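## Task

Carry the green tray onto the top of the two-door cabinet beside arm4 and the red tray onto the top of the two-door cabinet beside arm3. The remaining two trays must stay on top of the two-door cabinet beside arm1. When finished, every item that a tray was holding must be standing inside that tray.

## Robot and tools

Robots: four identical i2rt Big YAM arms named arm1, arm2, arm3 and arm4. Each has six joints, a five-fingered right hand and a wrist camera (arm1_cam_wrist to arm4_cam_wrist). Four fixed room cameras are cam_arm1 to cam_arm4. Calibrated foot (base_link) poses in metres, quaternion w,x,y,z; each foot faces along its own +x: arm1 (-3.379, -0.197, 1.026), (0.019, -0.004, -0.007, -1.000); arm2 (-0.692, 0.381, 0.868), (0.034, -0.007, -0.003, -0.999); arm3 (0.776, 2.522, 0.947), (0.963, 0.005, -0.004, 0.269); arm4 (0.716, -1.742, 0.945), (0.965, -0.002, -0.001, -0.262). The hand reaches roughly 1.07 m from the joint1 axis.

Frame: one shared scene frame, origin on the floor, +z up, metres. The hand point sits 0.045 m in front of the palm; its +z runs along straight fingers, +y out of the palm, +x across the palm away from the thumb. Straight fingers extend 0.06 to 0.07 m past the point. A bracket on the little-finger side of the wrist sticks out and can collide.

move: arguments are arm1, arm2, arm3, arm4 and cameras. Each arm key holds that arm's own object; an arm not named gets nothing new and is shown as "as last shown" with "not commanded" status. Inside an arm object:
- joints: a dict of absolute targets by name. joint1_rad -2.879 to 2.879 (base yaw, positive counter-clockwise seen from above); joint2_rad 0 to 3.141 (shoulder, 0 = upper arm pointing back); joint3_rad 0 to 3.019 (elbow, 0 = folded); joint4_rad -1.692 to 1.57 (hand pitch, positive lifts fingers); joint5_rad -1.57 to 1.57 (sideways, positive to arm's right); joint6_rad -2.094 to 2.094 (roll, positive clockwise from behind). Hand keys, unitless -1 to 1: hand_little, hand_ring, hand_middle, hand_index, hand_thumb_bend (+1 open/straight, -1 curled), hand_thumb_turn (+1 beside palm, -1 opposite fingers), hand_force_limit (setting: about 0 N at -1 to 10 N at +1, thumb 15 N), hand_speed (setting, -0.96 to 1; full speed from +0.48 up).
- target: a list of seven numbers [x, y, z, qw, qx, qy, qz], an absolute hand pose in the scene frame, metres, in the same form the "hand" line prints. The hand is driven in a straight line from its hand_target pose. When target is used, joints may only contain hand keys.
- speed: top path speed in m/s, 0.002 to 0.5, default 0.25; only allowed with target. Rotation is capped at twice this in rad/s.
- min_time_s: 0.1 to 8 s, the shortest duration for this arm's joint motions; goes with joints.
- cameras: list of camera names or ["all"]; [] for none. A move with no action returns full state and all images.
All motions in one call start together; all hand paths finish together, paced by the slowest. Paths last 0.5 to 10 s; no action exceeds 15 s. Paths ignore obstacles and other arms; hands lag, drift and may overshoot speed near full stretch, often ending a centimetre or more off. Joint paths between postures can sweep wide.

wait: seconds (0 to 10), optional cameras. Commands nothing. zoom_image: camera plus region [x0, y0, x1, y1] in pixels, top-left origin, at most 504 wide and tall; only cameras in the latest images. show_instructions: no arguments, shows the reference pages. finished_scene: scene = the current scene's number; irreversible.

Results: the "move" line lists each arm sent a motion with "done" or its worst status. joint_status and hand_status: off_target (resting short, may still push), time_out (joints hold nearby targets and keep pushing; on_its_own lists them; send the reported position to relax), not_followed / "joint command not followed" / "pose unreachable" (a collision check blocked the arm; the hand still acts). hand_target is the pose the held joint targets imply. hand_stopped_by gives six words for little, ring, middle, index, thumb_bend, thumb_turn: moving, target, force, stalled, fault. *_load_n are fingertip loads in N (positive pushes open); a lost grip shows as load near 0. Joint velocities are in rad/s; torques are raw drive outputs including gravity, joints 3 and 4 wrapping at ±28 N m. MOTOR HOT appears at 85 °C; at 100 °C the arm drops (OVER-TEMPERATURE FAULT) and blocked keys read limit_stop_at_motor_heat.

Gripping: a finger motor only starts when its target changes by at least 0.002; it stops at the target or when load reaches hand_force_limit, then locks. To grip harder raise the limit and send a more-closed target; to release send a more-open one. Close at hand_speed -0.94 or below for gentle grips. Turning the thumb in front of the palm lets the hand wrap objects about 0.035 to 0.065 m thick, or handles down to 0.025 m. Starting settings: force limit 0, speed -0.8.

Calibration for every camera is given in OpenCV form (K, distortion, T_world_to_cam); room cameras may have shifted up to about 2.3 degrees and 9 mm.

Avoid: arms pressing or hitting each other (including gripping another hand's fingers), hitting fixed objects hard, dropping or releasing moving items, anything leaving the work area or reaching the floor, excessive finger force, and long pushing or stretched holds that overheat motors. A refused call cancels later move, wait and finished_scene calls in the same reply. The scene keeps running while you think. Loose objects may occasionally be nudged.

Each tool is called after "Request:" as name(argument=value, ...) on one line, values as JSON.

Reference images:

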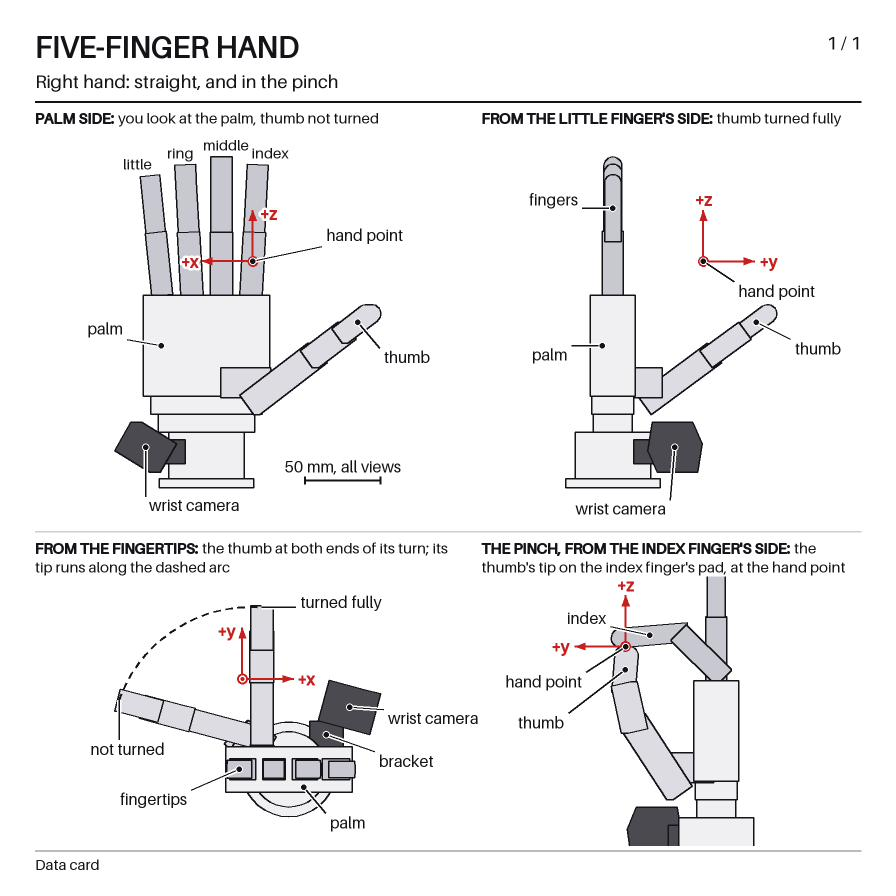

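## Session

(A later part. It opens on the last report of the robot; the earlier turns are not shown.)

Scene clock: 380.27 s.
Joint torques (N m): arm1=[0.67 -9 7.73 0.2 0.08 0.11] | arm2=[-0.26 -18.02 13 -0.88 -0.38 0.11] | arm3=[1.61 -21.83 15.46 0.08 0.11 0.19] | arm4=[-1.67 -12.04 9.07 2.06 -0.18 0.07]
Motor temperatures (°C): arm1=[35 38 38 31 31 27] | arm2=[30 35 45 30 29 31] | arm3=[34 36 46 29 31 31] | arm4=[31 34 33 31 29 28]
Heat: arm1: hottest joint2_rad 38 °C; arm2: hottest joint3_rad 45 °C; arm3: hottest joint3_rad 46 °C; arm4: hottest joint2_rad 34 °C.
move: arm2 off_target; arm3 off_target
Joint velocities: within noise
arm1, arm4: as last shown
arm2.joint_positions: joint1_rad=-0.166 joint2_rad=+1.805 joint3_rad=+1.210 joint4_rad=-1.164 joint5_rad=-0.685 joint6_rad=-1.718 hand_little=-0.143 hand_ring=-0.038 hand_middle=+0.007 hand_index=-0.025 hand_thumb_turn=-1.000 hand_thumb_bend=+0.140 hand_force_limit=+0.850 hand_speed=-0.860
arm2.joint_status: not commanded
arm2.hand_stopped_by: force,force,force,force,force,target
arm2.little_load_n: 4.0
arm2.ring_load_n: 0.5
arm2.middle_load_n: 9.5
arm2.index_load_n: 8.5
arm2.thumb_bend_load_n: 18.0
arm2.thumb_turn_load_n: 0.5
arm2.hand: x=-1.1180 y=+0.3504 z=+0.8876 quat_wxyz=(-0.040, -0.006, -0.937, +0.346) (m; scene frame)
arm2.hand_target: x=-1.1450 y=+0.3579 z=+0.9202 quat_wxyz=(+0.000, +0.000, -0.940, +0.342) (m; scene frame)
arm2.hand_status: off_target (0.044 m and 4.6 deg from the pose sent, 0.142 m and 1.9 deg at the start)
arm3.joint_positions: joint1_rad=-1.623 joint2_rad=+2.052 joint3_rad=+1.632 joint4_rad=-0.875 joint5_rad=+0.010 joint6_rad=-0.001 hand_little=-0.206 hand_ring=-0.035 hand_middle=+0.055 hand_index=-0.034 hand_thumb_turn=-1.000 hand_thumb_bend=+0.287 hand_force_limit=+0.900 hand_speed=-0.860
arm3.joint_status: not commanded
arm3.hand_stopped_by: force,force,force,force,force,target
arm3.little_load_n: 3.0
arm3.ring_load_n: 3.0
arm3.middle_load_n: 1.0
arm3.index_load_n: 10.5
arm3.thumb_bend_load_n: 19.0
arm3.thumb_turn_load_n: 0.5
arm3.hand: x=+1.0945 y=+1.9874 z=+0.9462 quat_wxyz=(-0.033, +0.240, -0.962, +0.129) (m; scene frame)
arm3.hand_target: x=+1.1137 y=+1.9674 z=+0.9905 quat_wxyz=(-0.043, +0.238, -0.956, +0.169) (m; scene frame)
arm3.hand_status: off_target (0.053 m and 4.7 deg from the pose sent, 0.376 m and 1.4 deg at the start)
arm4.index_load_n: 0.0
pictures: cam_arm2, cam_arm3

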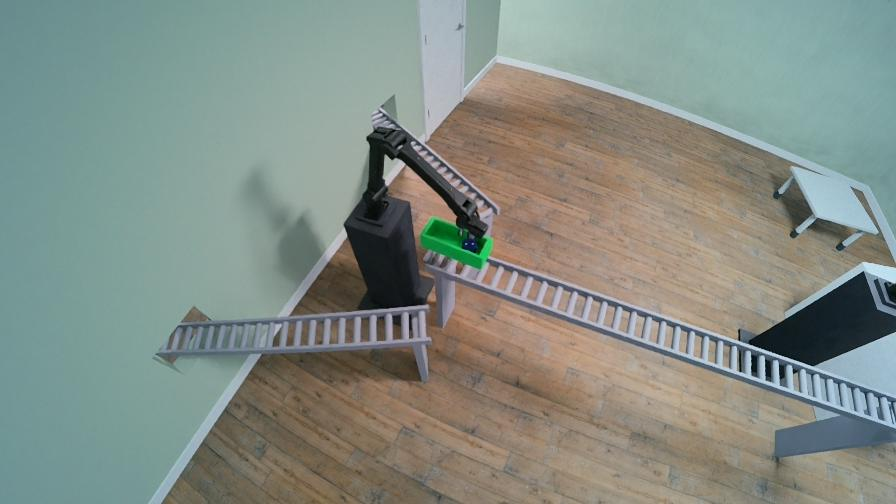

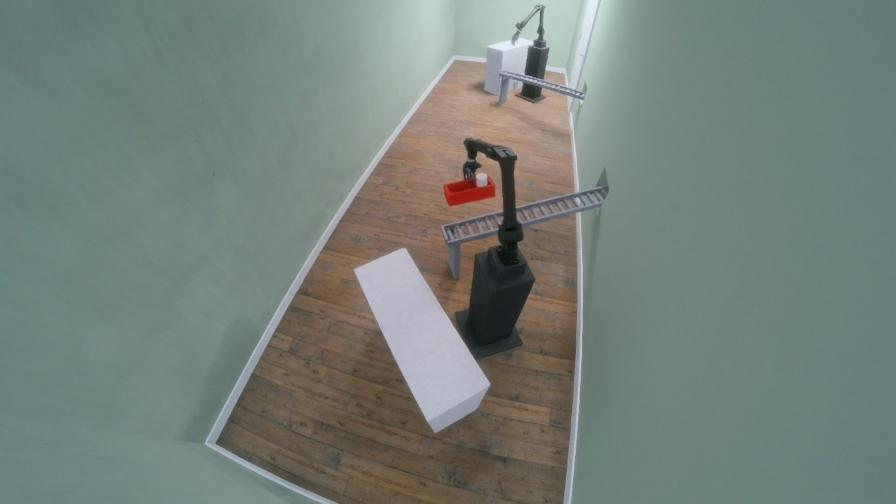

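Request:
move(arm2={"target": [-1.035, -0.085, 0.93, -0.0917, 0.2476, 0.8901, -0.3717], "speed": 0.18}, arm3={"joints": {"joint1_rad": 0.19}, "min_time_s": 4.5}, cameras=["cam_arm2", "cam_arm3"])

Request:
zoom_image(camera="cam_arm3", region=[300, 200, 540, 440])

Request:
zoom_image(camera="cam_arm2", region=[400, 100, 540, 260])

Scene clock: 408.80 s.
Joint torques (N m): arm1=[0.62 -8.94 7.73 0.2 0.08 0.11] | arm2=[0.62 -14.04 15.27 2.25 0.09 0.12] | arm3=[-0.03 -21.66 15.62 0.13 0.06 0.14] | arm4=[-1.67 -12.1 9.01 2.07 -0.21 0.11]
Motor temperatures (°C): arm1=[35 37 37 31 31 27] | arm2=[30 36 48 31 29 31] | arm3=[34 37 50 29 31 31] | arm4=[31 34 33 31 29 28]
Heat: arm1: hottest joint2_rad 37 °C; arm2: hottest joint3_rad 48 °C; arm3: hottest joint3_rad 50 °C; arm4: hottest joint2_rad 34 °C.
move: arm2 off_target; arm3 done
Joint velocities: within noise
arm1, arm4: as last shown
arm1.little_load_n: 0.5
arm2.joint_positions: joint1_rad=+0.776 joint2_rad=+1.654 joint3_rad=+0.995 joint4_rad=-0.242 joint5_rad=-0.159 joint6_rad=-0.128 hand_little=-0.143 hand_ring=-0.038 hand_middle=+0.007 hand_index=-0.025 hand_thumb_turn=-1.000 hand_thumb_bend=+0.140 hand_force_limit=+0.850 hand_speed=-0.860
arm2.joint_status: not commanded
arm2.hand_stopped_by: force,force,force,force,force,target
arm2.little_load_n: 4.0
arm2.ring_load_n: 0.5
arm2.middle_load_n: 9.5
arm2.index_load_n: 8.5
arm2.thumb_bend_load_n: 18.5
arm2.thumb_turn_load_n: 0.5
arm2.hand: x=-1.0086 y=-0.0539 z=+0.8989 quat_wxyz=(+0.074, -0.251, -0.906, +0.334) (m; scene frame)
arm2.hand_target: x=-1.0329 y=-0.0822 z=+0.9319 quat_wxyz=(+0.092, -0.248, -0.890, +0.372) (m; scene frame)
arm2.hand_status: off_target (0.051 m and 5.1 deg from the pose sent, 0.445 m and 32.2 deg at the start)
arm3.joint_positions: joint1_rad=+0.198 joint2_rad=+2.052 joint3_rad=+1.632 joint4_rad=-0.875 joint5_rad=+0.011 joint6_rad=+0.004 hand_little=-0.206 hand_ring=-0.035 hand_middle=+0.055 hand_index=-0.034 hand_thumb_turn=-1.000 hand_thumb_bend=+0.287 hand_force_limit=+0.900 hand_speed=-0.860
arm3.joint_status: all done
arm3.hand_stopped_by: force,force,force,force,force,target
arm3.little_load_n: 3.0
arm3.ring_load_n: 3.0
arm3.middle_load_n: 1.5
arm3.index_load_n: 10.5
arm3.thumb_bend_load_n: 19.0
arm3.thumb_turn_load_n: 0.5
arm3.hand: x=+1.2146 y=+2.9625 z=+0.9589 quat_wxyz=(-0.130, +0.905, -0.401, +0.060) (m; scene frame)
arm3.hand_target: x=+1.2379 y=+2.9760 z=+1.0036 quat_wxyz=(-0.167, +0.895, -0.406, +0.077) (m; scene frame)
arm3.hand_status: not commanded
pictures: cam_arm2, cam_arm3

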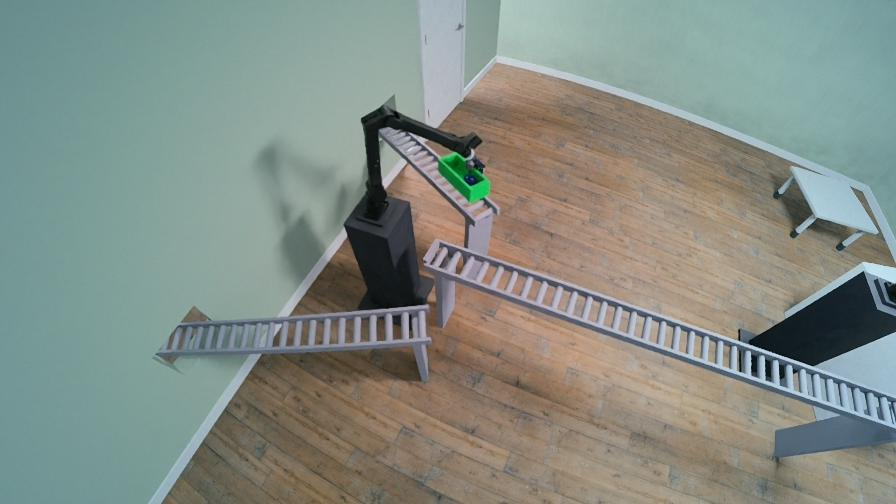

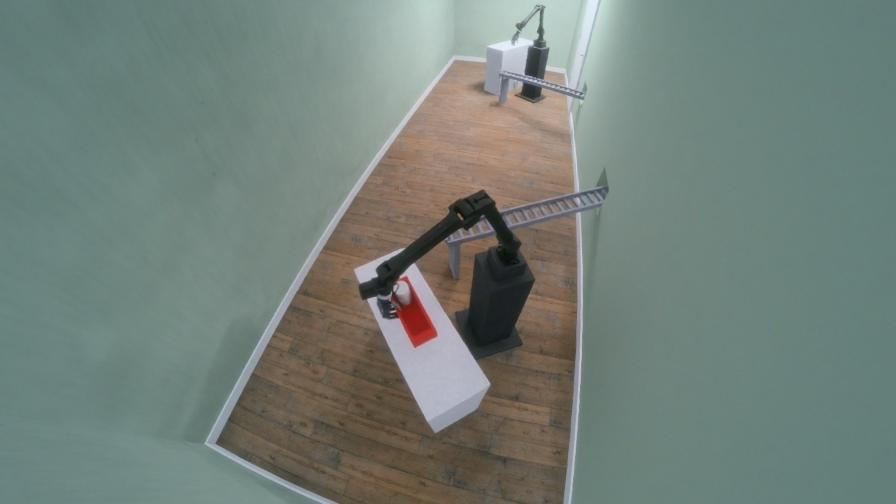

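Scaled by 2.100 from the camera's 896x504 image, which has a finer 1280x720 frame.

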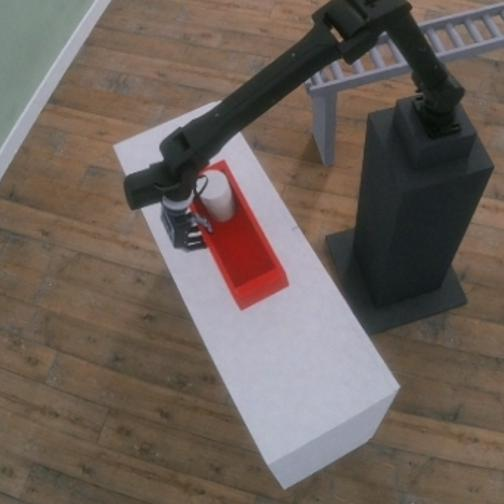

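Scaled by 3.150 from the camera's 896x504 image, which has a finer 1280x720 frame.

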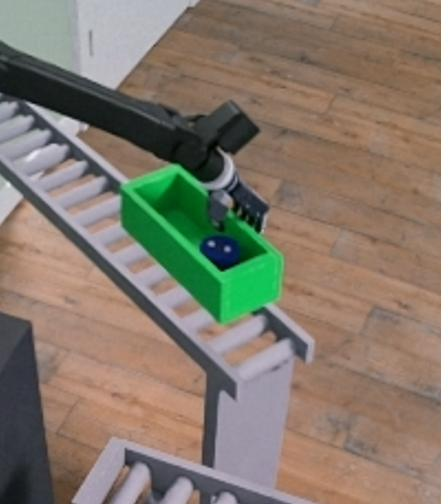

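Request:
move(arm2={"target": [-1.0295, -0.145, 0.832, -0.0917, 0.2476, 0.8901, -0.3717], "speed": 0.12}, arm3={"target": [1.231, 2.97, 0.915, 0.1899, -0.8936, 0.3979, -0.0846], "speed": 0.1}, cameras=["cam_arm2", "cam_arm3"])

Request:
zoom_image(camera="cam_arm2", region=[430, 140, 520, 240])

Request:
zoom_image(camera="cam_arm3", region=[340, 240, 500, 400])

Scene clock: 416.17 s.
Joint torques (N m): arm1=[0.67 -9 7.73 0.2 0.08 0.11] | arm2=[0.73 -16.79 13.09 2.44 0.13 0.12] | arm3=[-0.15 -19.96 9.39 1.46 -0.15 -0.02] | arm4=[-1.32 -12.22 9.02 2.1 -0.21 0.09]
Motor temperatures (°C): arm1=[35 37 37 31 31 27] | arm2=[30 36 49 31 29 31] | arm3=[34 37 50 29 31 31] | arm4=[31 34 33 31 29 28]
Heat: arm1: hottest joint2_rad 37 °C; arm2: hottest joint3_rad 49 °C; arm3: hottest joint3_rad 50 °C; arm4: hottest joint2_rad 34 °C.
move: arm2 off_target; arm3 off_target
Joint velocities: within noise
arm1, arm4: as last shown
arm1.little_load_n: -0.5
arm2.joint_positions: joint1_rad=+0.853 joint2_rad=+1.918 joint3_rad=+1.058 joint4_rad=-0.029 joint5_rad=-0.101 joint6_rad=-0.067 hand_little=-0.143 hand_ring=-0.038 hand_middle=+0.007 hand_index=-0.025 hand_thumb_turn=-1.000 hand_thumb_bend=+0.140 hand_force_limit=+0.850 hand_speed=-0.860
arm2.joint_status: not commanded
arm2.hand_stopped_by: force,force,force,force,force,target
arm2.little_load_n: 3.5
arm2.ring_load_n: 0.5
arm2.middle_load_n: 9.5
arm2.index_load_n: 8.5
arm2.thumb_bend_load_n: 18.5
arm2.thumb_turn_load_n: 0.5
arm2.hand: x=-1.0092 y=-0.1103 z=+0.8058 quat_wxyz=(+0.078, -0.253, -0.904, +0.335) (m; scene frame)
arm2.hand_target: x=-1.0277 y=-0.1427 z=+0.8339 quat_wxyz=(+0.091, -0.248, -0.890, +0.372) (m; scene frame)
arm2.hand_status: off_target (0.048 m and 4.9 deg from the pose sent, 0.115 m and 5.1 deg at the start)
arm3.joint_positions: joint1_rad=+0.198 joint2_rad=+2.078 joint3_rad=+1.510 joint4_rad=-0.621 joint5_rad=+0.008 joint6_rad=+0.004 hand_little=-0.206 hand_ring=-0.035 hand_middle=+0.055 hand_index=-0.034 hand_thumb_turn=-1.000 hand_thumb_bend=+0.287 hand_force_limit=+0.900 hand_speed=-0.860
arm3.joint_status: not commanded
arm3.hand_stopped_by: force,force,force,force,force,target
arm3.little_load_n: 3.0
arm3.ring_load_n: 3.0
arm3.middle_load_n: 1.5
arm3.index_load_n: 10.0
arm3.thumb_bend_load_n: 19.0
arm3.thumb_turn_load_n: 0.5
arm3.hand: x=+1.2217 y=+2.9704 z=+0.9065 quat_wxyz=(-0.179, +0.896, -0.398, +0.079) (m; scene frame)
arm3.hand_target: x=+1.2310 y=+2.9700 z=+0.9152 quat_wxyz=(-0.190, +0.894, -0.398, +0.085) (m; scene frame)
arm3.hand_status: off_target (0.013 m and 1.4 deg from the pose sent, 0.047 m and 7.5 deg at the start)
pictures: cam_arm2, cam_arm3

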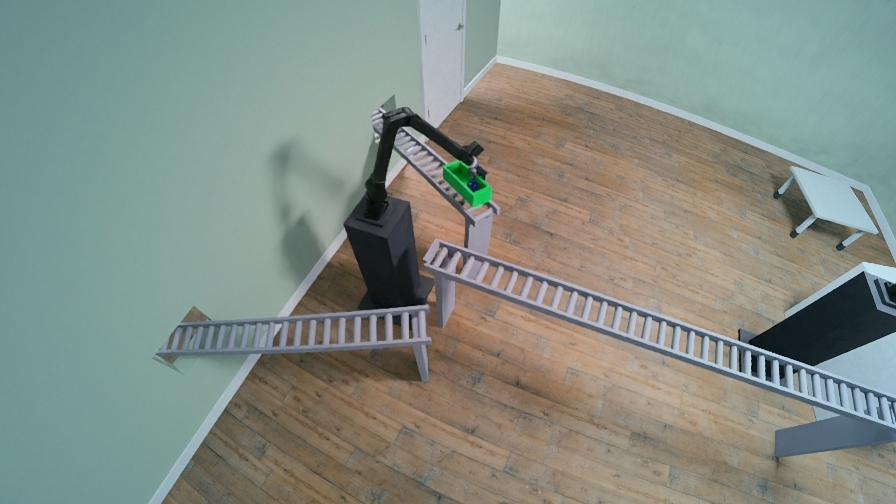

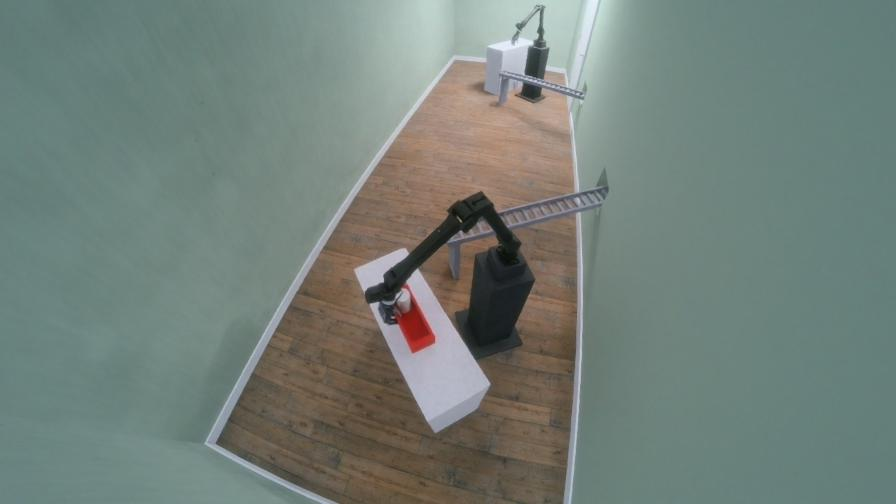

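Scaled by 5.040 from the camera's 896x504 image, which has a finer 1280x720 frame.

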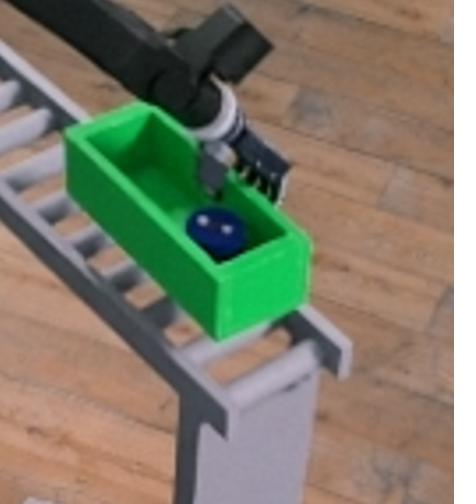

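Scaled by 3.150 from the camera's 896x504 image, which has a finer 1280x720 frame.

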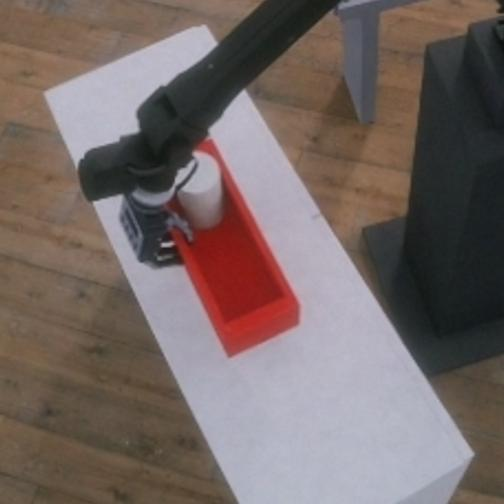

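Request:
move(arm2={"target": [-1.0165, -0.163, 0.8, -0.0917, 0.2476, 0.8901, -0.3717], "speed": 0.1}, arm3={"target": [1.229, 2.968, 0.872, 0.1665, -0.8983, 0.3999, -0.0741], "speed": 0.08}, cameras=["cam_arm2", "cam_arm3"])

Request:
zoom_image(camera="cam_arm2", region=[430, 140, 520, 240])

Request:
zoom_image(camera="cam_arm3", region=[360, 260, 480, 380])

Scene clock: 420.33 s.
Joint torques (N m): arm1=[0.67 -9 7.75 0.2 0.08 0.11] | arm2=[0.91 -17.61 12.18 2.51 0.14 0.08] | arm3=[-0.21 -20.19 10.55 1.17 -0.12 -0.03] | arm4=[-1.67 -12.4 8.95 2.13 -0.22 0.08]
Motor temperatures (°C): arm1=[35 37 37 31 31 27] | arm2=[30 36 49 31 28 31] | arm3=[34 37 50 29 31 31] | arm4=[31 34 33 31 29 28]
Heat: arm1: hottest joint2_rad 37 °C; arm2: hottest joint3_rad 49 °C; arm3: hottest joint3_rad 50 °C; arm4: hottest joint2_rad 34 °C.
move: arm2 off_target; arm3 off_target
Joint velocities: within noise
arm1, arm4: as last shown
arm2.joint_positions: joint1_rad=+0.894 joint2_rad=+1.993 joint3_rad=+1.074 joint4_rad=+0.038 joint5_rad=-0.073 joint6_rad=-0.038 hand_little=-0.143 hand_ring=-0.038 hand_middle=+0.007 hand_index=-0.025 hand_thumb_turn=-1.000 hand_thumb_bend=+0.140 hand_force_limit=+0.850 hand_speed=-0.860
arm2.joint_status: not commanded
arm2.hand_stopped_by: force,force,force,force,force,target
arm2.little_load_n: 3.5
arm2.ring_load_n: 0.5
arm2.middle_load_n: 9.5
arm2.index_load_n: 8.5
arm2.thumb_bend_load_n: 18.0
arm2.thumb_turn_load_n: 0.5
arm2.hand: x=-0.9974 y=-0.1293 z=+0.7765 quat_wxyz=(+0.080, -0.251, -0.904, +0.336) (m; scene frame)
arm2.hand_target: x=-1.0151 y=-0.1608 z=+0.8019 quat_wxyz=(+0.091, -0.248, -0.890, +0.372) (m; scene frame)
arm2.hand_status: off_target (0.045 m and 4.6 deg from the pose sent, 0.053 m and 4.8 deg at the start)
arm3.joint_positions: joint1_rad=+0.198 joint2_rad=+2.163 joint3_rad=+1.510 joint4_rad=-0.607 joint5_rad=+0.007 joint6_rad=+0.004 hand_little=-0.206 hand_ring=-0.035 hand_middle=+0.055 hand_index=-0.034 hand_thumb_turn=-1.000 hand_thumb_bend=+0.287 hand_force_limit=+0.900 hand_speed=-0.860
arm3.joint_status: not commanded
arm3.hand_stopped_by: force,force,force,force,force,target
arm3.little_load_n: 2.5
arm3.ring_load_n: 3.0
arm3.middle_load_n: 1.5
arm3.index_load_n: 10.5
arm3.thumb_bend_load_n: 19.0
arm3.thumb_turn_load_n: 0.0
arm3.hand: x=+1.2118 y=+2.9620 z=+0.8553 quat_wxyz=(-0.147, +0.902, -0.400, +0.065) (m; scene frame)
arm3.hand_target: x=+1.2287 y=+2.9676 z=+0.8722 quat_wxyz=(-0.167, +0.898, -0.400, +0.074) (m; scene frame)
arm3.hand_status: off_target (0.025 m and 2.5 deg from the pose sent, 0.035 m and 1.6 deg at the start)
arm4.index_load_n: -0.5
pictures: cam_arm2, cam_arm3

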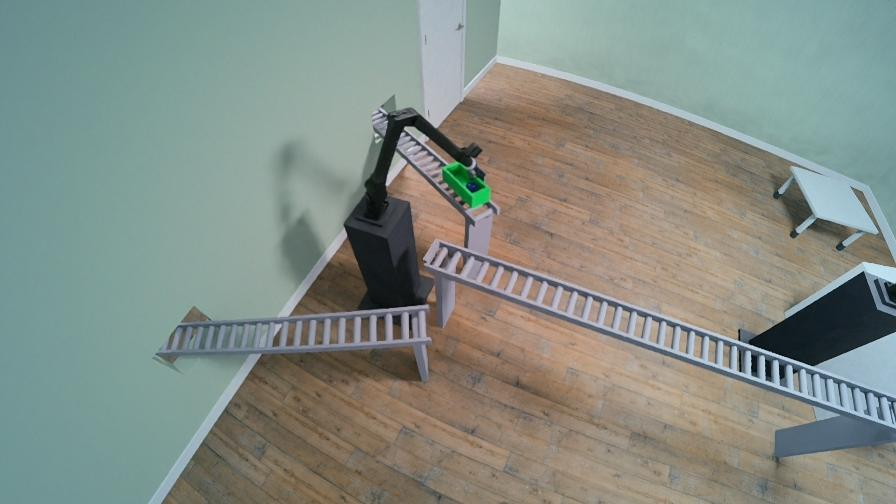

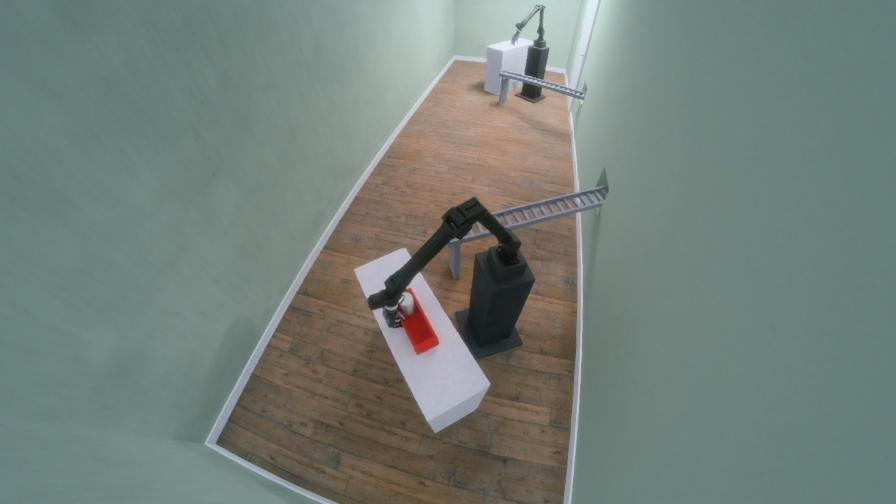

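Scaled by 5.040 from the camera's 896x504 image, which has a finer 1280x720 frame.

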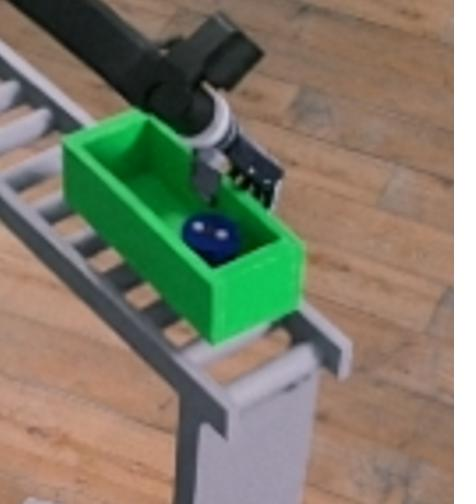

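Scaled by 4.200 from the camera's 896x504 image, which has a finer 1280x720 frame.

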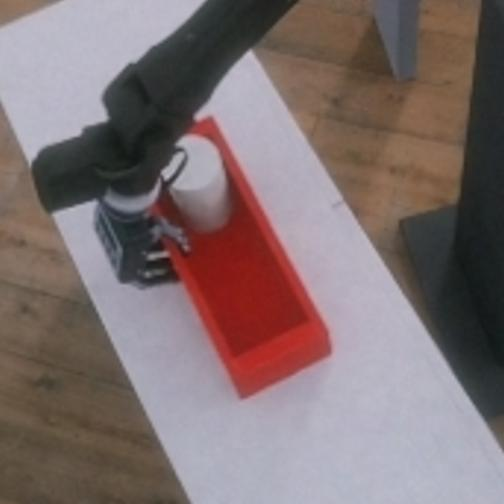

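Request:
move(arm2={"target": [-1.0155, -0.163, 0.776, -0.0917, 0.2476, 0.8901, -0.3717], "speed": 0.1}, arm3={"target": [1.226, 2.9665, 0.856, 0.1665, -0.8983, 0.3999, -0.0741], "speed": 0.06}, cameras=["cam_arm2", "cam_arm3"])

Request:
zoom_image(camera="cam_arm2", region=[430, 140, 520, 240])

Request:
zoom_image(camera="cam_arm3", region=[360, 260, 480, 380])

Scene clock: 423.90 s.
Joint torques (N m): arm1=[0.67 -8.94 7.73 0.2 0.08 0.11] | arm2=[0.44 -18.14 11.38 2.39 0.2 0.13] | arm3=[-0.15 -19.49 8.94 1.35 -0.09 -0.01] | arm4=[-1.55 -12.16 8.96 2.1 -0.22 0.09]
Motor temperatures (°C): arm1=[35 37 37 31 31 27] | arm2=[30 36 49 31 28 31] | arm3=[34 38 50 29 31 31] | arm4=[31 34 33 31 29 28]
Heat: arm1: hottest joint2_rad 37 °C; arm2: hottest joint3_rad 49 °C; arm3: hottest joint3_rad 50 °C; arm4: hottest joint2_rad 34 °C.
move: arm2 off_target; arm3 done
Joint velocities: within noise
arm1.joint_positions: joint1_rad=-1.853 joint2_rad=+1.313 joint3_rad=+0.906 joint4_rad=-0.588 joint5_rad=-0.003 joint6_rad=-0.009 hand_little=+0.600 hand_ring=+0.599 hand_middle=+0.599 hand_index=+0.600 hand_thumb_turn=-1.000 hand_thumb_bend=+0.600 hand_force_limit=+0.750 hand_speed=+1.000
arm1.joint_status: not commanded
arm1.hand_stopped_by: target,target,target,target,target,target
arm1.little_load_n: 0.0
arm1.ring_load_n: 0.0
arm1.middle_load_n: 0.0
arm1.index_load_n: 0.0
arm1.thumb_bend_load_n: 0.0
arm1.thumb_turn_load_n: 0.0
arm1.hand: x=-3.3020 y=+0.2356 z=+1.1240 quat_wxyz=(+0.275, -0.954, +0.112, -0.032) (m; scene frame)
arm1.hand_target: x=-3.3003 y=+0.2304 z=+1.1259 quat_wxyz=(+0.272, -0.954, +0.121, -0.033) (m; scene frame)
arm1.hand_status: not commanded
arm2.joint_positions: joint1_rad=+0.894 joint2_rad=+2.045 joint3_rad=+1.074 joint4_rad=+0.091 joint5_rad=-0.072 joint6_rad=-0.036 hand_little=-0.143 hand_ring=-0.038 hand_middle=+0.007 hand_index=-0.025 hand_thumb_turn=-1.000 hand_thumb_bend=+0.140 hand_force_limit=+0.850 hand_speed=-0.860
arm2.joint_status: not commanded
arm2.hand_stopped_by: force,force,force,force,force,target
arm2.little_load_n: 3.5
arm2.ring_load_n: 0.5
arm2.middle_load_n: 9.5
arm2.index_load_n: 8.5
arm2.thumb_bend_load_n: 18.0
arm2.thumb_turn_load_n: 0.5
arm2.hand: x=-0.9981 y=-0.1296 z=+0.7530 quat_wxyz=(+0.081, -0.252, -0.904, +0.336) (m; scene frame)
arm2.hand_target: x=-1.0143 y=-0.1610 z=+0.7778 quat_wxyz=(+0.091, -0.248, -0.890, +0.372) (m; scene frame)
arm2.hand_status: off_target (0.044 m and 4.6 deg from the pose sent, 0.038 m and 4.6 deg at the start)
arm3.joint_positions: joint1_rad=+0.198 joint2_rad=+2.166 joint3_rad=+1.510 joint4_rad=-0.573 joint5_rad=+0.006 joint6_rad=+0.004 hand_little=-0.206 hand_ring=-0.035 hand_middle=+0.055 hand_index=-0.034 hand_thumb_turn=-1.000 hand_thumb_bend=+0.287 hand_force_limit=+0.900 hand_speed=-0.860
arm3.joint_status: not commanded
arm3.hand_stopped_by: force,force,force,force,force,target
arm3.little_load_n: 3.5
arm3.ring_load_n: 3.5
arm3.middle_load_n: 1.0
arm3.index_load_n: 9.5
arm3.thumb_bend_load_n: 19.0
arm3.thumb_turn_load_n: -1.0
arm3.hand: x=+1.2179 y=+2.9678 z=+0.8544 quat_wxyz=(-0.161, +0.900, -0.399, +0.070) (m; scene frame)
arm3.hand_target: x=+1.2260 y=+2.9664 z=+0.8561 quat_wxyz=(-0.166, +0.898, -0.400, +0.074) (m; scene frame)
arm3.hand_status: done (0.008 m and 0.8 deg from the pose sent, 0.015 m and 2.5 deg at the start)
arm4: as last shown
arm4.index_load_n: 0.0
pictures: cam_arm2, cam_arm3

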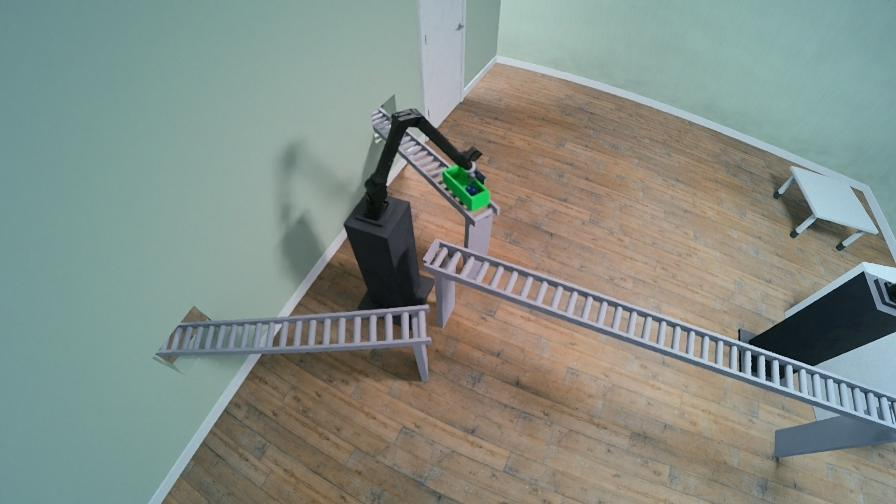

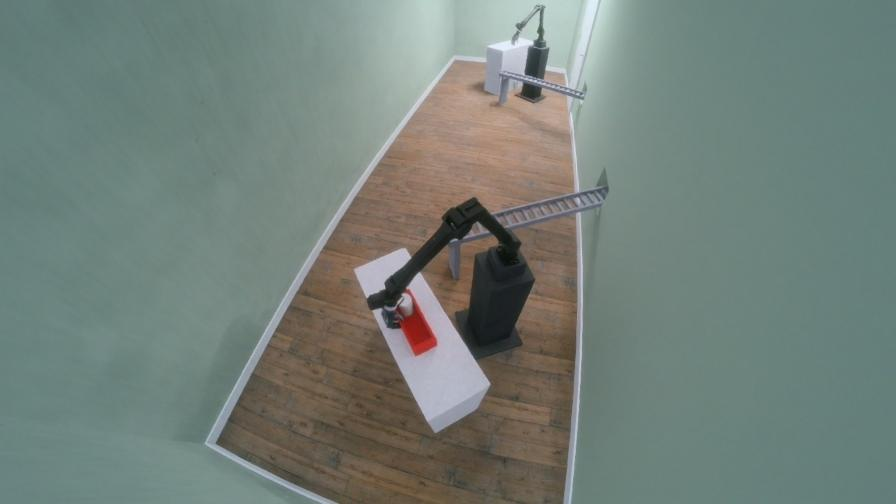

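Scaled by 5.040 from the camera's 896x504 image, which has a finer 1280x720 frame.

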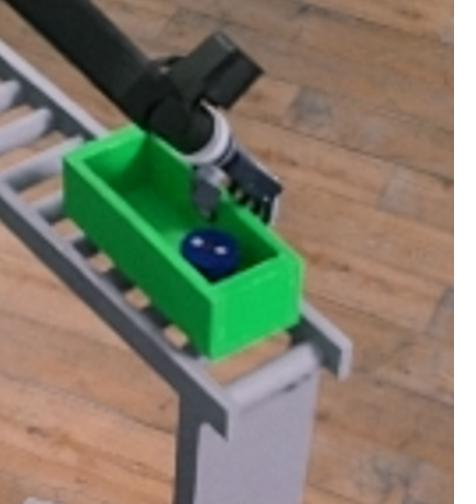

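Scaled by 4.200 from the camera's 896x504 image, which has a finer 1280x720 frame.

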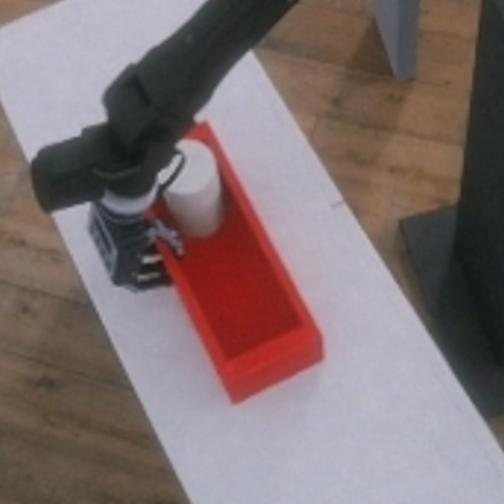

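Request:
move(arm2={"target": [-1.011, -0.159, 0.758, -0.0917, 0.2476, 0.8901, -0.3717], "speed": 0.08}, arm3={"target": [1.2195, 2.963, 0.842, 0.1665, -0.8983, 0.3999, -0.0741], "speed": 0.05}, cameras=["cam_arm2", "cam_arm3"])

Request:
zoom_image(camera="cam_arm2", region=[430, 140, 520, 240])

Request:
zoom_image(camera="cam_arm3", region=[360, 260, 480, 380])

Scene clock: 427.57 s.
Joint torques (N m): arm1=[0.62 -9 7.73 0.2 0.08 0.11] | arm2=[0.91 -16.38 9.96 2.48 0.17 0.09] | arm3=[0.09 -19.02 7.91 1.31 -0.01 0.02] | arm4=[-1.55 -12.1 8.96 2.04 -0.23 0.1]
Motor temperatures (°C): arm1=[35 37 37 31 31 27] | arm2=[30 36 49 31 28 31] | arm3=[34 38 50 29 31 31] | arm4=[31 34 33 31 29 28]
Heat: arm1: hottest joint2_rad 37 °C; arm2: hottest joint3_rad 49 °C; arm3: hottest joint3_rad 50 °C; arm4: hottest joint2_rad 34 °C.
move: arm2 off_target; arm3 done
Joint velocities: within noise
arm1, arm4: as last shown
arm2.joint_positions: joint1_rad=+0.895 joint2_rad=+2.059 joint3_rad=+1.074 joint4_rad=+0.142 joint5_rad=-0.070 joint6_rad=-0.033 hand_little=-0.143 hand_ring=-0.038 hand_middle=+0.007 hand_index=-0.025 hand_thumb_turn=-1.000 hand_thumb_bend=+0.140 hand_force_limit=+0.850 hand_speed=-0.860
arm2.joint_status: not commanded
arm2.hand_stopped_by: force,force,force,force,force,target
arm2.little_load_n: 3.5
arm2.ring_load_n: 0.0
arm2.middle_load_n: 9.0
arm2.index_load_n: 8.5
arm2.thumb_bend_load_n: 17.0
arm2.thumb_turn_load_n: 0.5
arm2.hand: x=-1.0032 y=-0.1370 z=+0.7518 quat_wxyz=(+0.087, -0.251, -0.897, +0.353) (m; scene frame)
arm2.hand_target: x=-1.0104 y=-0.1581 z=+0.7587 quat_wxyz=(+0.091, -0.248, -0.890, +0.372) (m; scene frame)
arm2.hand_status: off_target (0.024 m and 2.4 deg from the pose sent, 0.032 m and 4.6 deg at the start)
arm3.joint_positions: joint1_rad=+0.198 joint2_rad=+2.169 joint3_rad=+1.487 joint4_rad=-0.532 joint5_rad=+0.005 joint6_rad=+0.004 hand_little=-0.206 hand_ring=-0.035 hand_middle=+0.055 hand_index=-0.034 hand_thumb_turn=-1.000 hand_thumb_bend=+0.287 hand_force_limit=+0.900 hand_speed=-0.860
arm3.joint_status: not commanded
arm3.hand_stopped_by: force,force,force,force,force,target
arm3.little_load_n: 3.5
arm3.ring_load_n: 0.5
arm3.middle_load_n: 0.0
arm3.index_load_n: 6.0
arm3.thumb_bend_load_n: 17.5
arm3.thumb_turn_load_n: -4.5
arm3.hand: x=+1.2173 y=+2.9676 z=+0.8471 quat_wxyz=(-0.169, +0.899, -0.398, +0.073) (m; scene frame)
arm3.hand_target: x=+1.2194 y=+2.9630 z=+0.8420 quat_wxyz=(-0.166, +0.898, -0.400, +0.074) (m; scene frame)
arm3.hand_status: done (0.007 m and 0.3 deg from the pose sent, 0.013 m and 0.8 deg at the start)
pictures: cam_arm2, cam_arm3

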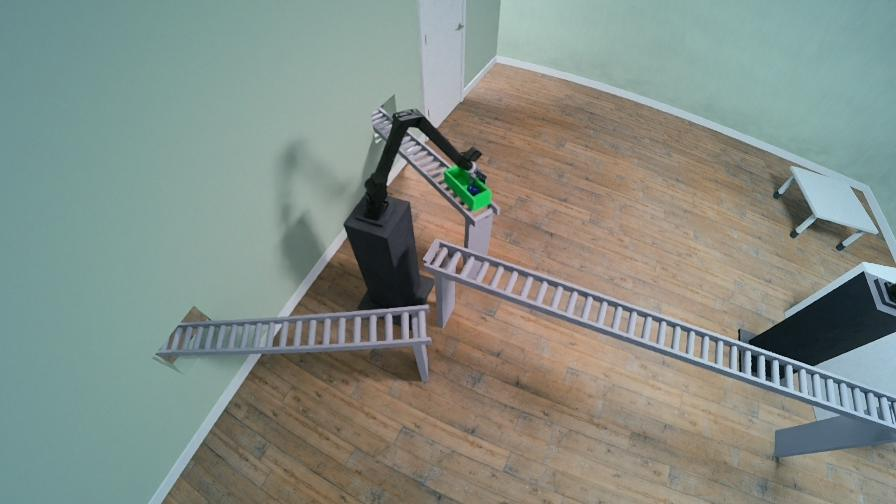

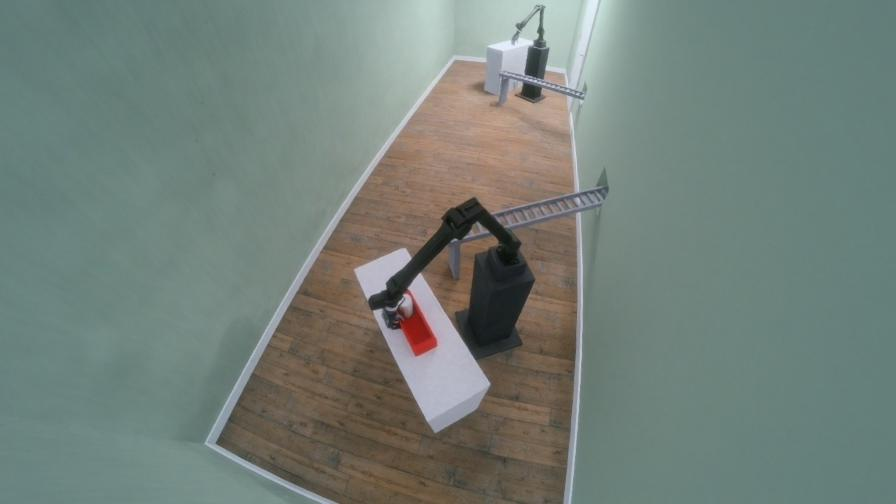

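Scaled by 5.040 from the camera's 896x504 image, which has a finer 1280x720 frame.

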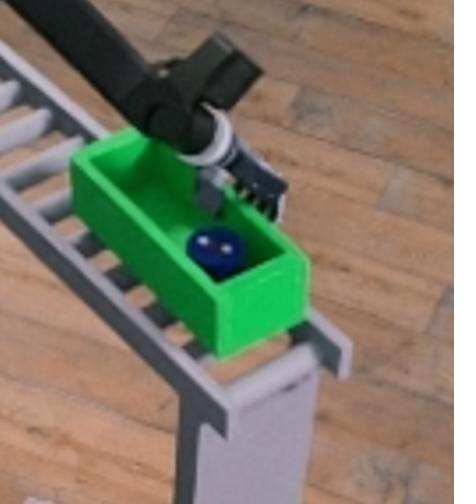

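Scaled by 4.200 from the camera's 896x504 image, which has a finer 1280x720 frame.

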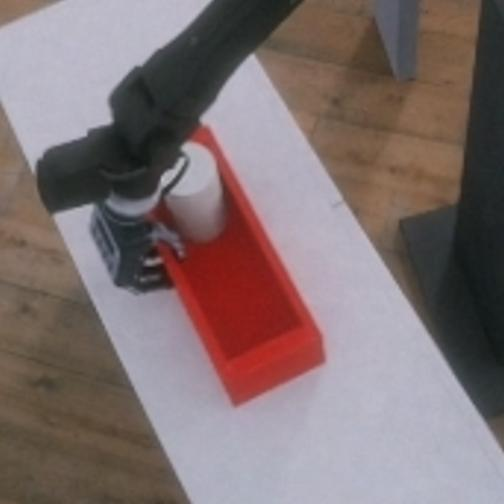

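Request:
move(arm2={"target": [-1.002, -0.146, 0.757, -0.0917, 0.2476, 0.8901, -0.3717], "speed": 0.06}, arm3={"joints": {"hand_speed": -0.4, "hand_little": 0.4, "hand_ring": 0.4, "hand_middle": 0.4, "hand_index": 0.4, "hand_thumb_bend": 0.5}}, cameras=["cam_arm2", "cam_arm3"])

Request:
zoom_image(camera="cam_arm2", region=[430, 140, 520, 240])

Request:
zoom_image(camera="cam_arm3", region=[360, 260, 480, 380])

Scene clock: 433.27 s.
Joint torques (N m): arm1=[0.67 -9 7.75 0.2 0.08 0.11] | arm2=[1.08 -17.55 6.57 2.26 0.2 0.05] | arm3=[0.09 -19.08 7.95 1.32 -0.01 0.01] | arm4=[-1.55 -11.99 8.94 2.11 -0.2 0.09]
Motor temperatures (°C): arm1=[35 37 37 31 31 27] | arm2=[30 36 48 31 28 31] | arm3=[34 38 49 29 31 31] | arm4=[31 34 33 31 29 28]
Heat: arm1: hottest joint2_rad 37 °C; arm2: hottest joint3_rad 48 °C; arm3: hottest joint3_rad 49 °C; arm4: hottest joint2_rad 34 °C.
move: arm2 done; arm3 done
Joint velocities: within noise
arm1: as last shown
arm2.joint_positions: joint1_rad=+0.895 joint2_rad=+2.060 joint3_rad=+1.064 joint4_rad=+0.172 joint5_rad=-0.070 joint6_rad=-0.032 hand_little=-0.143 hand_ring=-0.038 hand_middle=+0.007 hand_index=-0.025 hand_thumb_turn=-1.000 hand_thumb_bend=+0.140 hand_force_limit=+0.850 hand_speed=-0.860
arm2.joint_status: not commanded
arm2.hand_stopped_by: force,force,force,force,force,target
arm2.little_load_n: 4.0
arm2.ring_load_n: 0.5
arm2.middle_load_n: 9.0
arm2.index_load_n: 8.0
arm2.thumb_bend_load_n: 17.5
arm2.thumb_turn_load_n: 0.5
arm2.hand: x=-1.0039 y=-0.1381 z=+0.7517 quat_wxyz=(+0.090, -0.250, -0.894, +0.361) (m; scene frame)
arm2.hand_target: x=-1.0020 y=-0.1458 z=+0.7570 quat_wxyz=(+0.092, -0.248, -0.890, +0.372) (m; scene frame)
arm2.hand_status: done (0.010 m and 1.4 deg from the pose sent, 0.010 m and 2.4 deg at the start)
arm3.joint_positions: joint1_rad=+0.198 joint2_rad=+2.169 joint3_rad=+1.487 joint4_rad=-0.532 joint5_rad=+0.005 joint6_rad=+0.004 hand_little=+0.400 hand_ring=+0.400 hand_middle=+0.400 hand_index=+0.400 hand_thumb_turn=-1.000 hand_thumb_bend=+0.500 hand_force_limit=+0.900 hand_speed=-0.400
arm3.joint_status: all done
arm3.hand_stopped_by: target,target,target,target,target,target
arm3.little_load_n: 0.5
arm3.ring_load_n: 0.0
arm3.middle_load_n: 0.0
arm3.index_load_n: 0.0
arm3.thumb_bend_load_n: 0.0
arm3.thumb_turn_load_n: 0.0
arm3.hand: x=+1.2172 y=+2.9675 z=+0.8469 quat_wxyz=(-0.168, +0.899, -0.399, +0.073) (m; scene frame)
arm3.hand_target: x=+1.2195 y=+2.9630 z=+0.8420 quat_wxyz=(-0.167, +0.898, -0.400, +0.074) (m; scene frame)
arm3.hand_status: not commanded
arm4.joint_positions: joint1_rad=+1.446 joint2_rad=+1.742 joint3_rad=+1.148 joint4_rad=-0.268 joint5_rad=-0.058 joint6_rad=-0.079 hand_little=+0.500 hand_ring=+0.500 hand_middle=+0.500 hand_index=+0.500 hand_thumb_turn=-1.000 hand_thumb_bend=+0.400 hand_force_limit=+0.000 hand_speed=+0.000
arm4.joint_status: not commanded
arm4.hand_stopped_by: target,target,target,target,target,target
arm4.little_load_n: 0.0
arm4.ring_load_n: 0.0
arm4.middle_load_n: 0.0
arm4.index_load_n: 0.0
arm4.thumb_bend_load_n: 0.0
arm4.thumb_turn_load_n: 0.0
arm4.hand: x=+1.0504 y=-1.2471 z=+0.9787 quat_wxyz=(-0.332, +0.902, -0.257, +0.100) (m; scene frame)
arm4.hand_target: x=+1.0515 y=-1.2471 z=+0.9736 quat_wxyz=(-0.333, +0.900, -0.261, +0.099) (m; scene frame)
arm4.hand_status: not commanded
pictures: cam_arm2, cam_arm3

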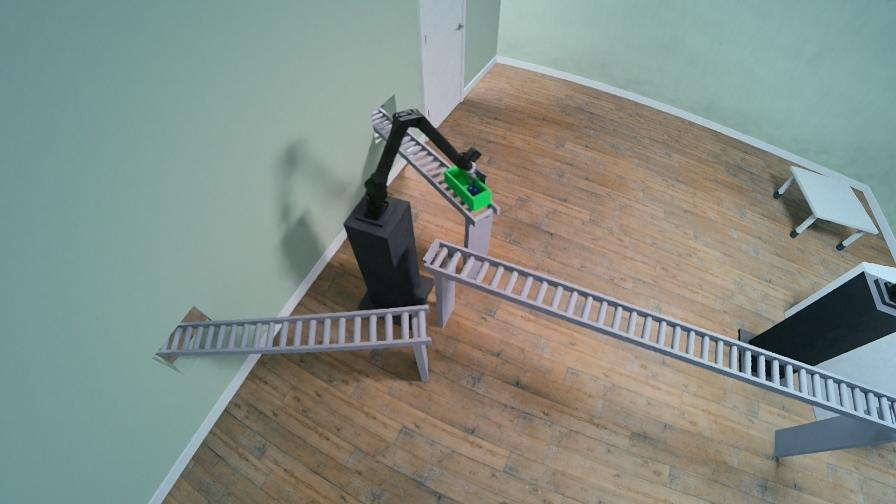

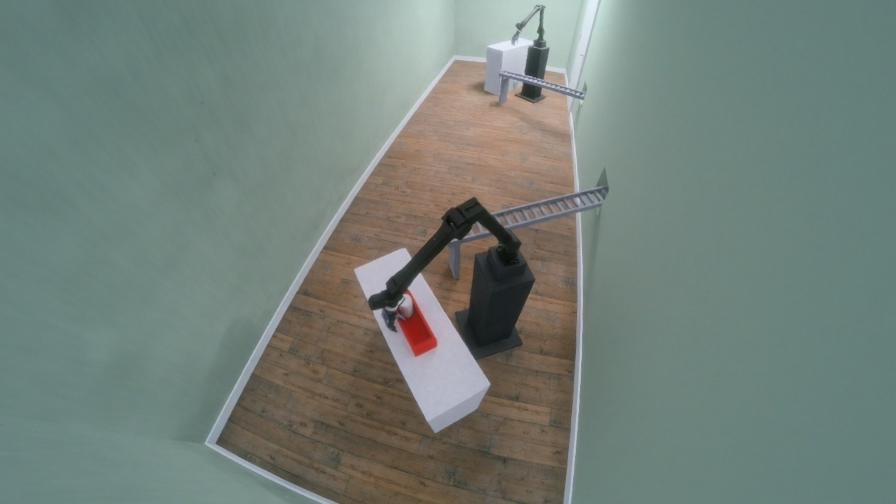

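Scaled by 5.040 from the camera's 896x504 image, which has a finer 1280x720 frame.

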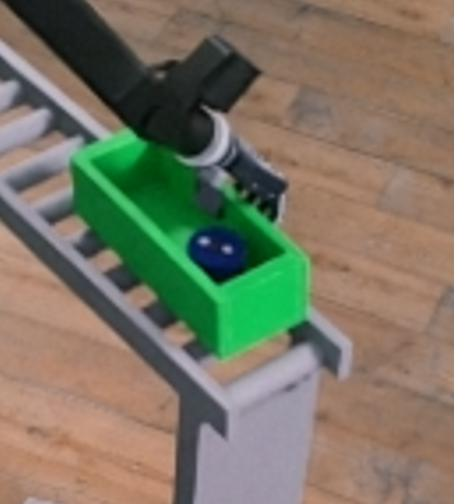

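Scaled by 4.200 from the camera's 896x504 image, which has a finer 1280x720 frame.

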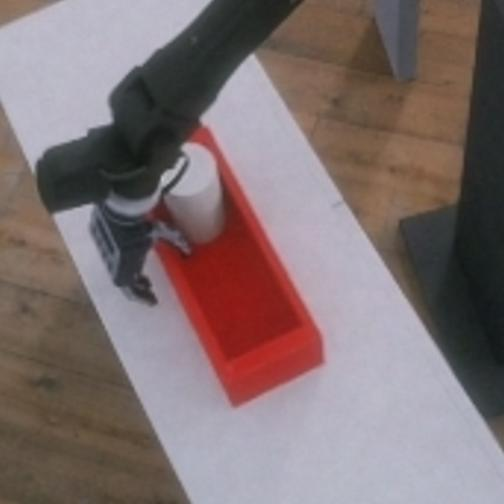

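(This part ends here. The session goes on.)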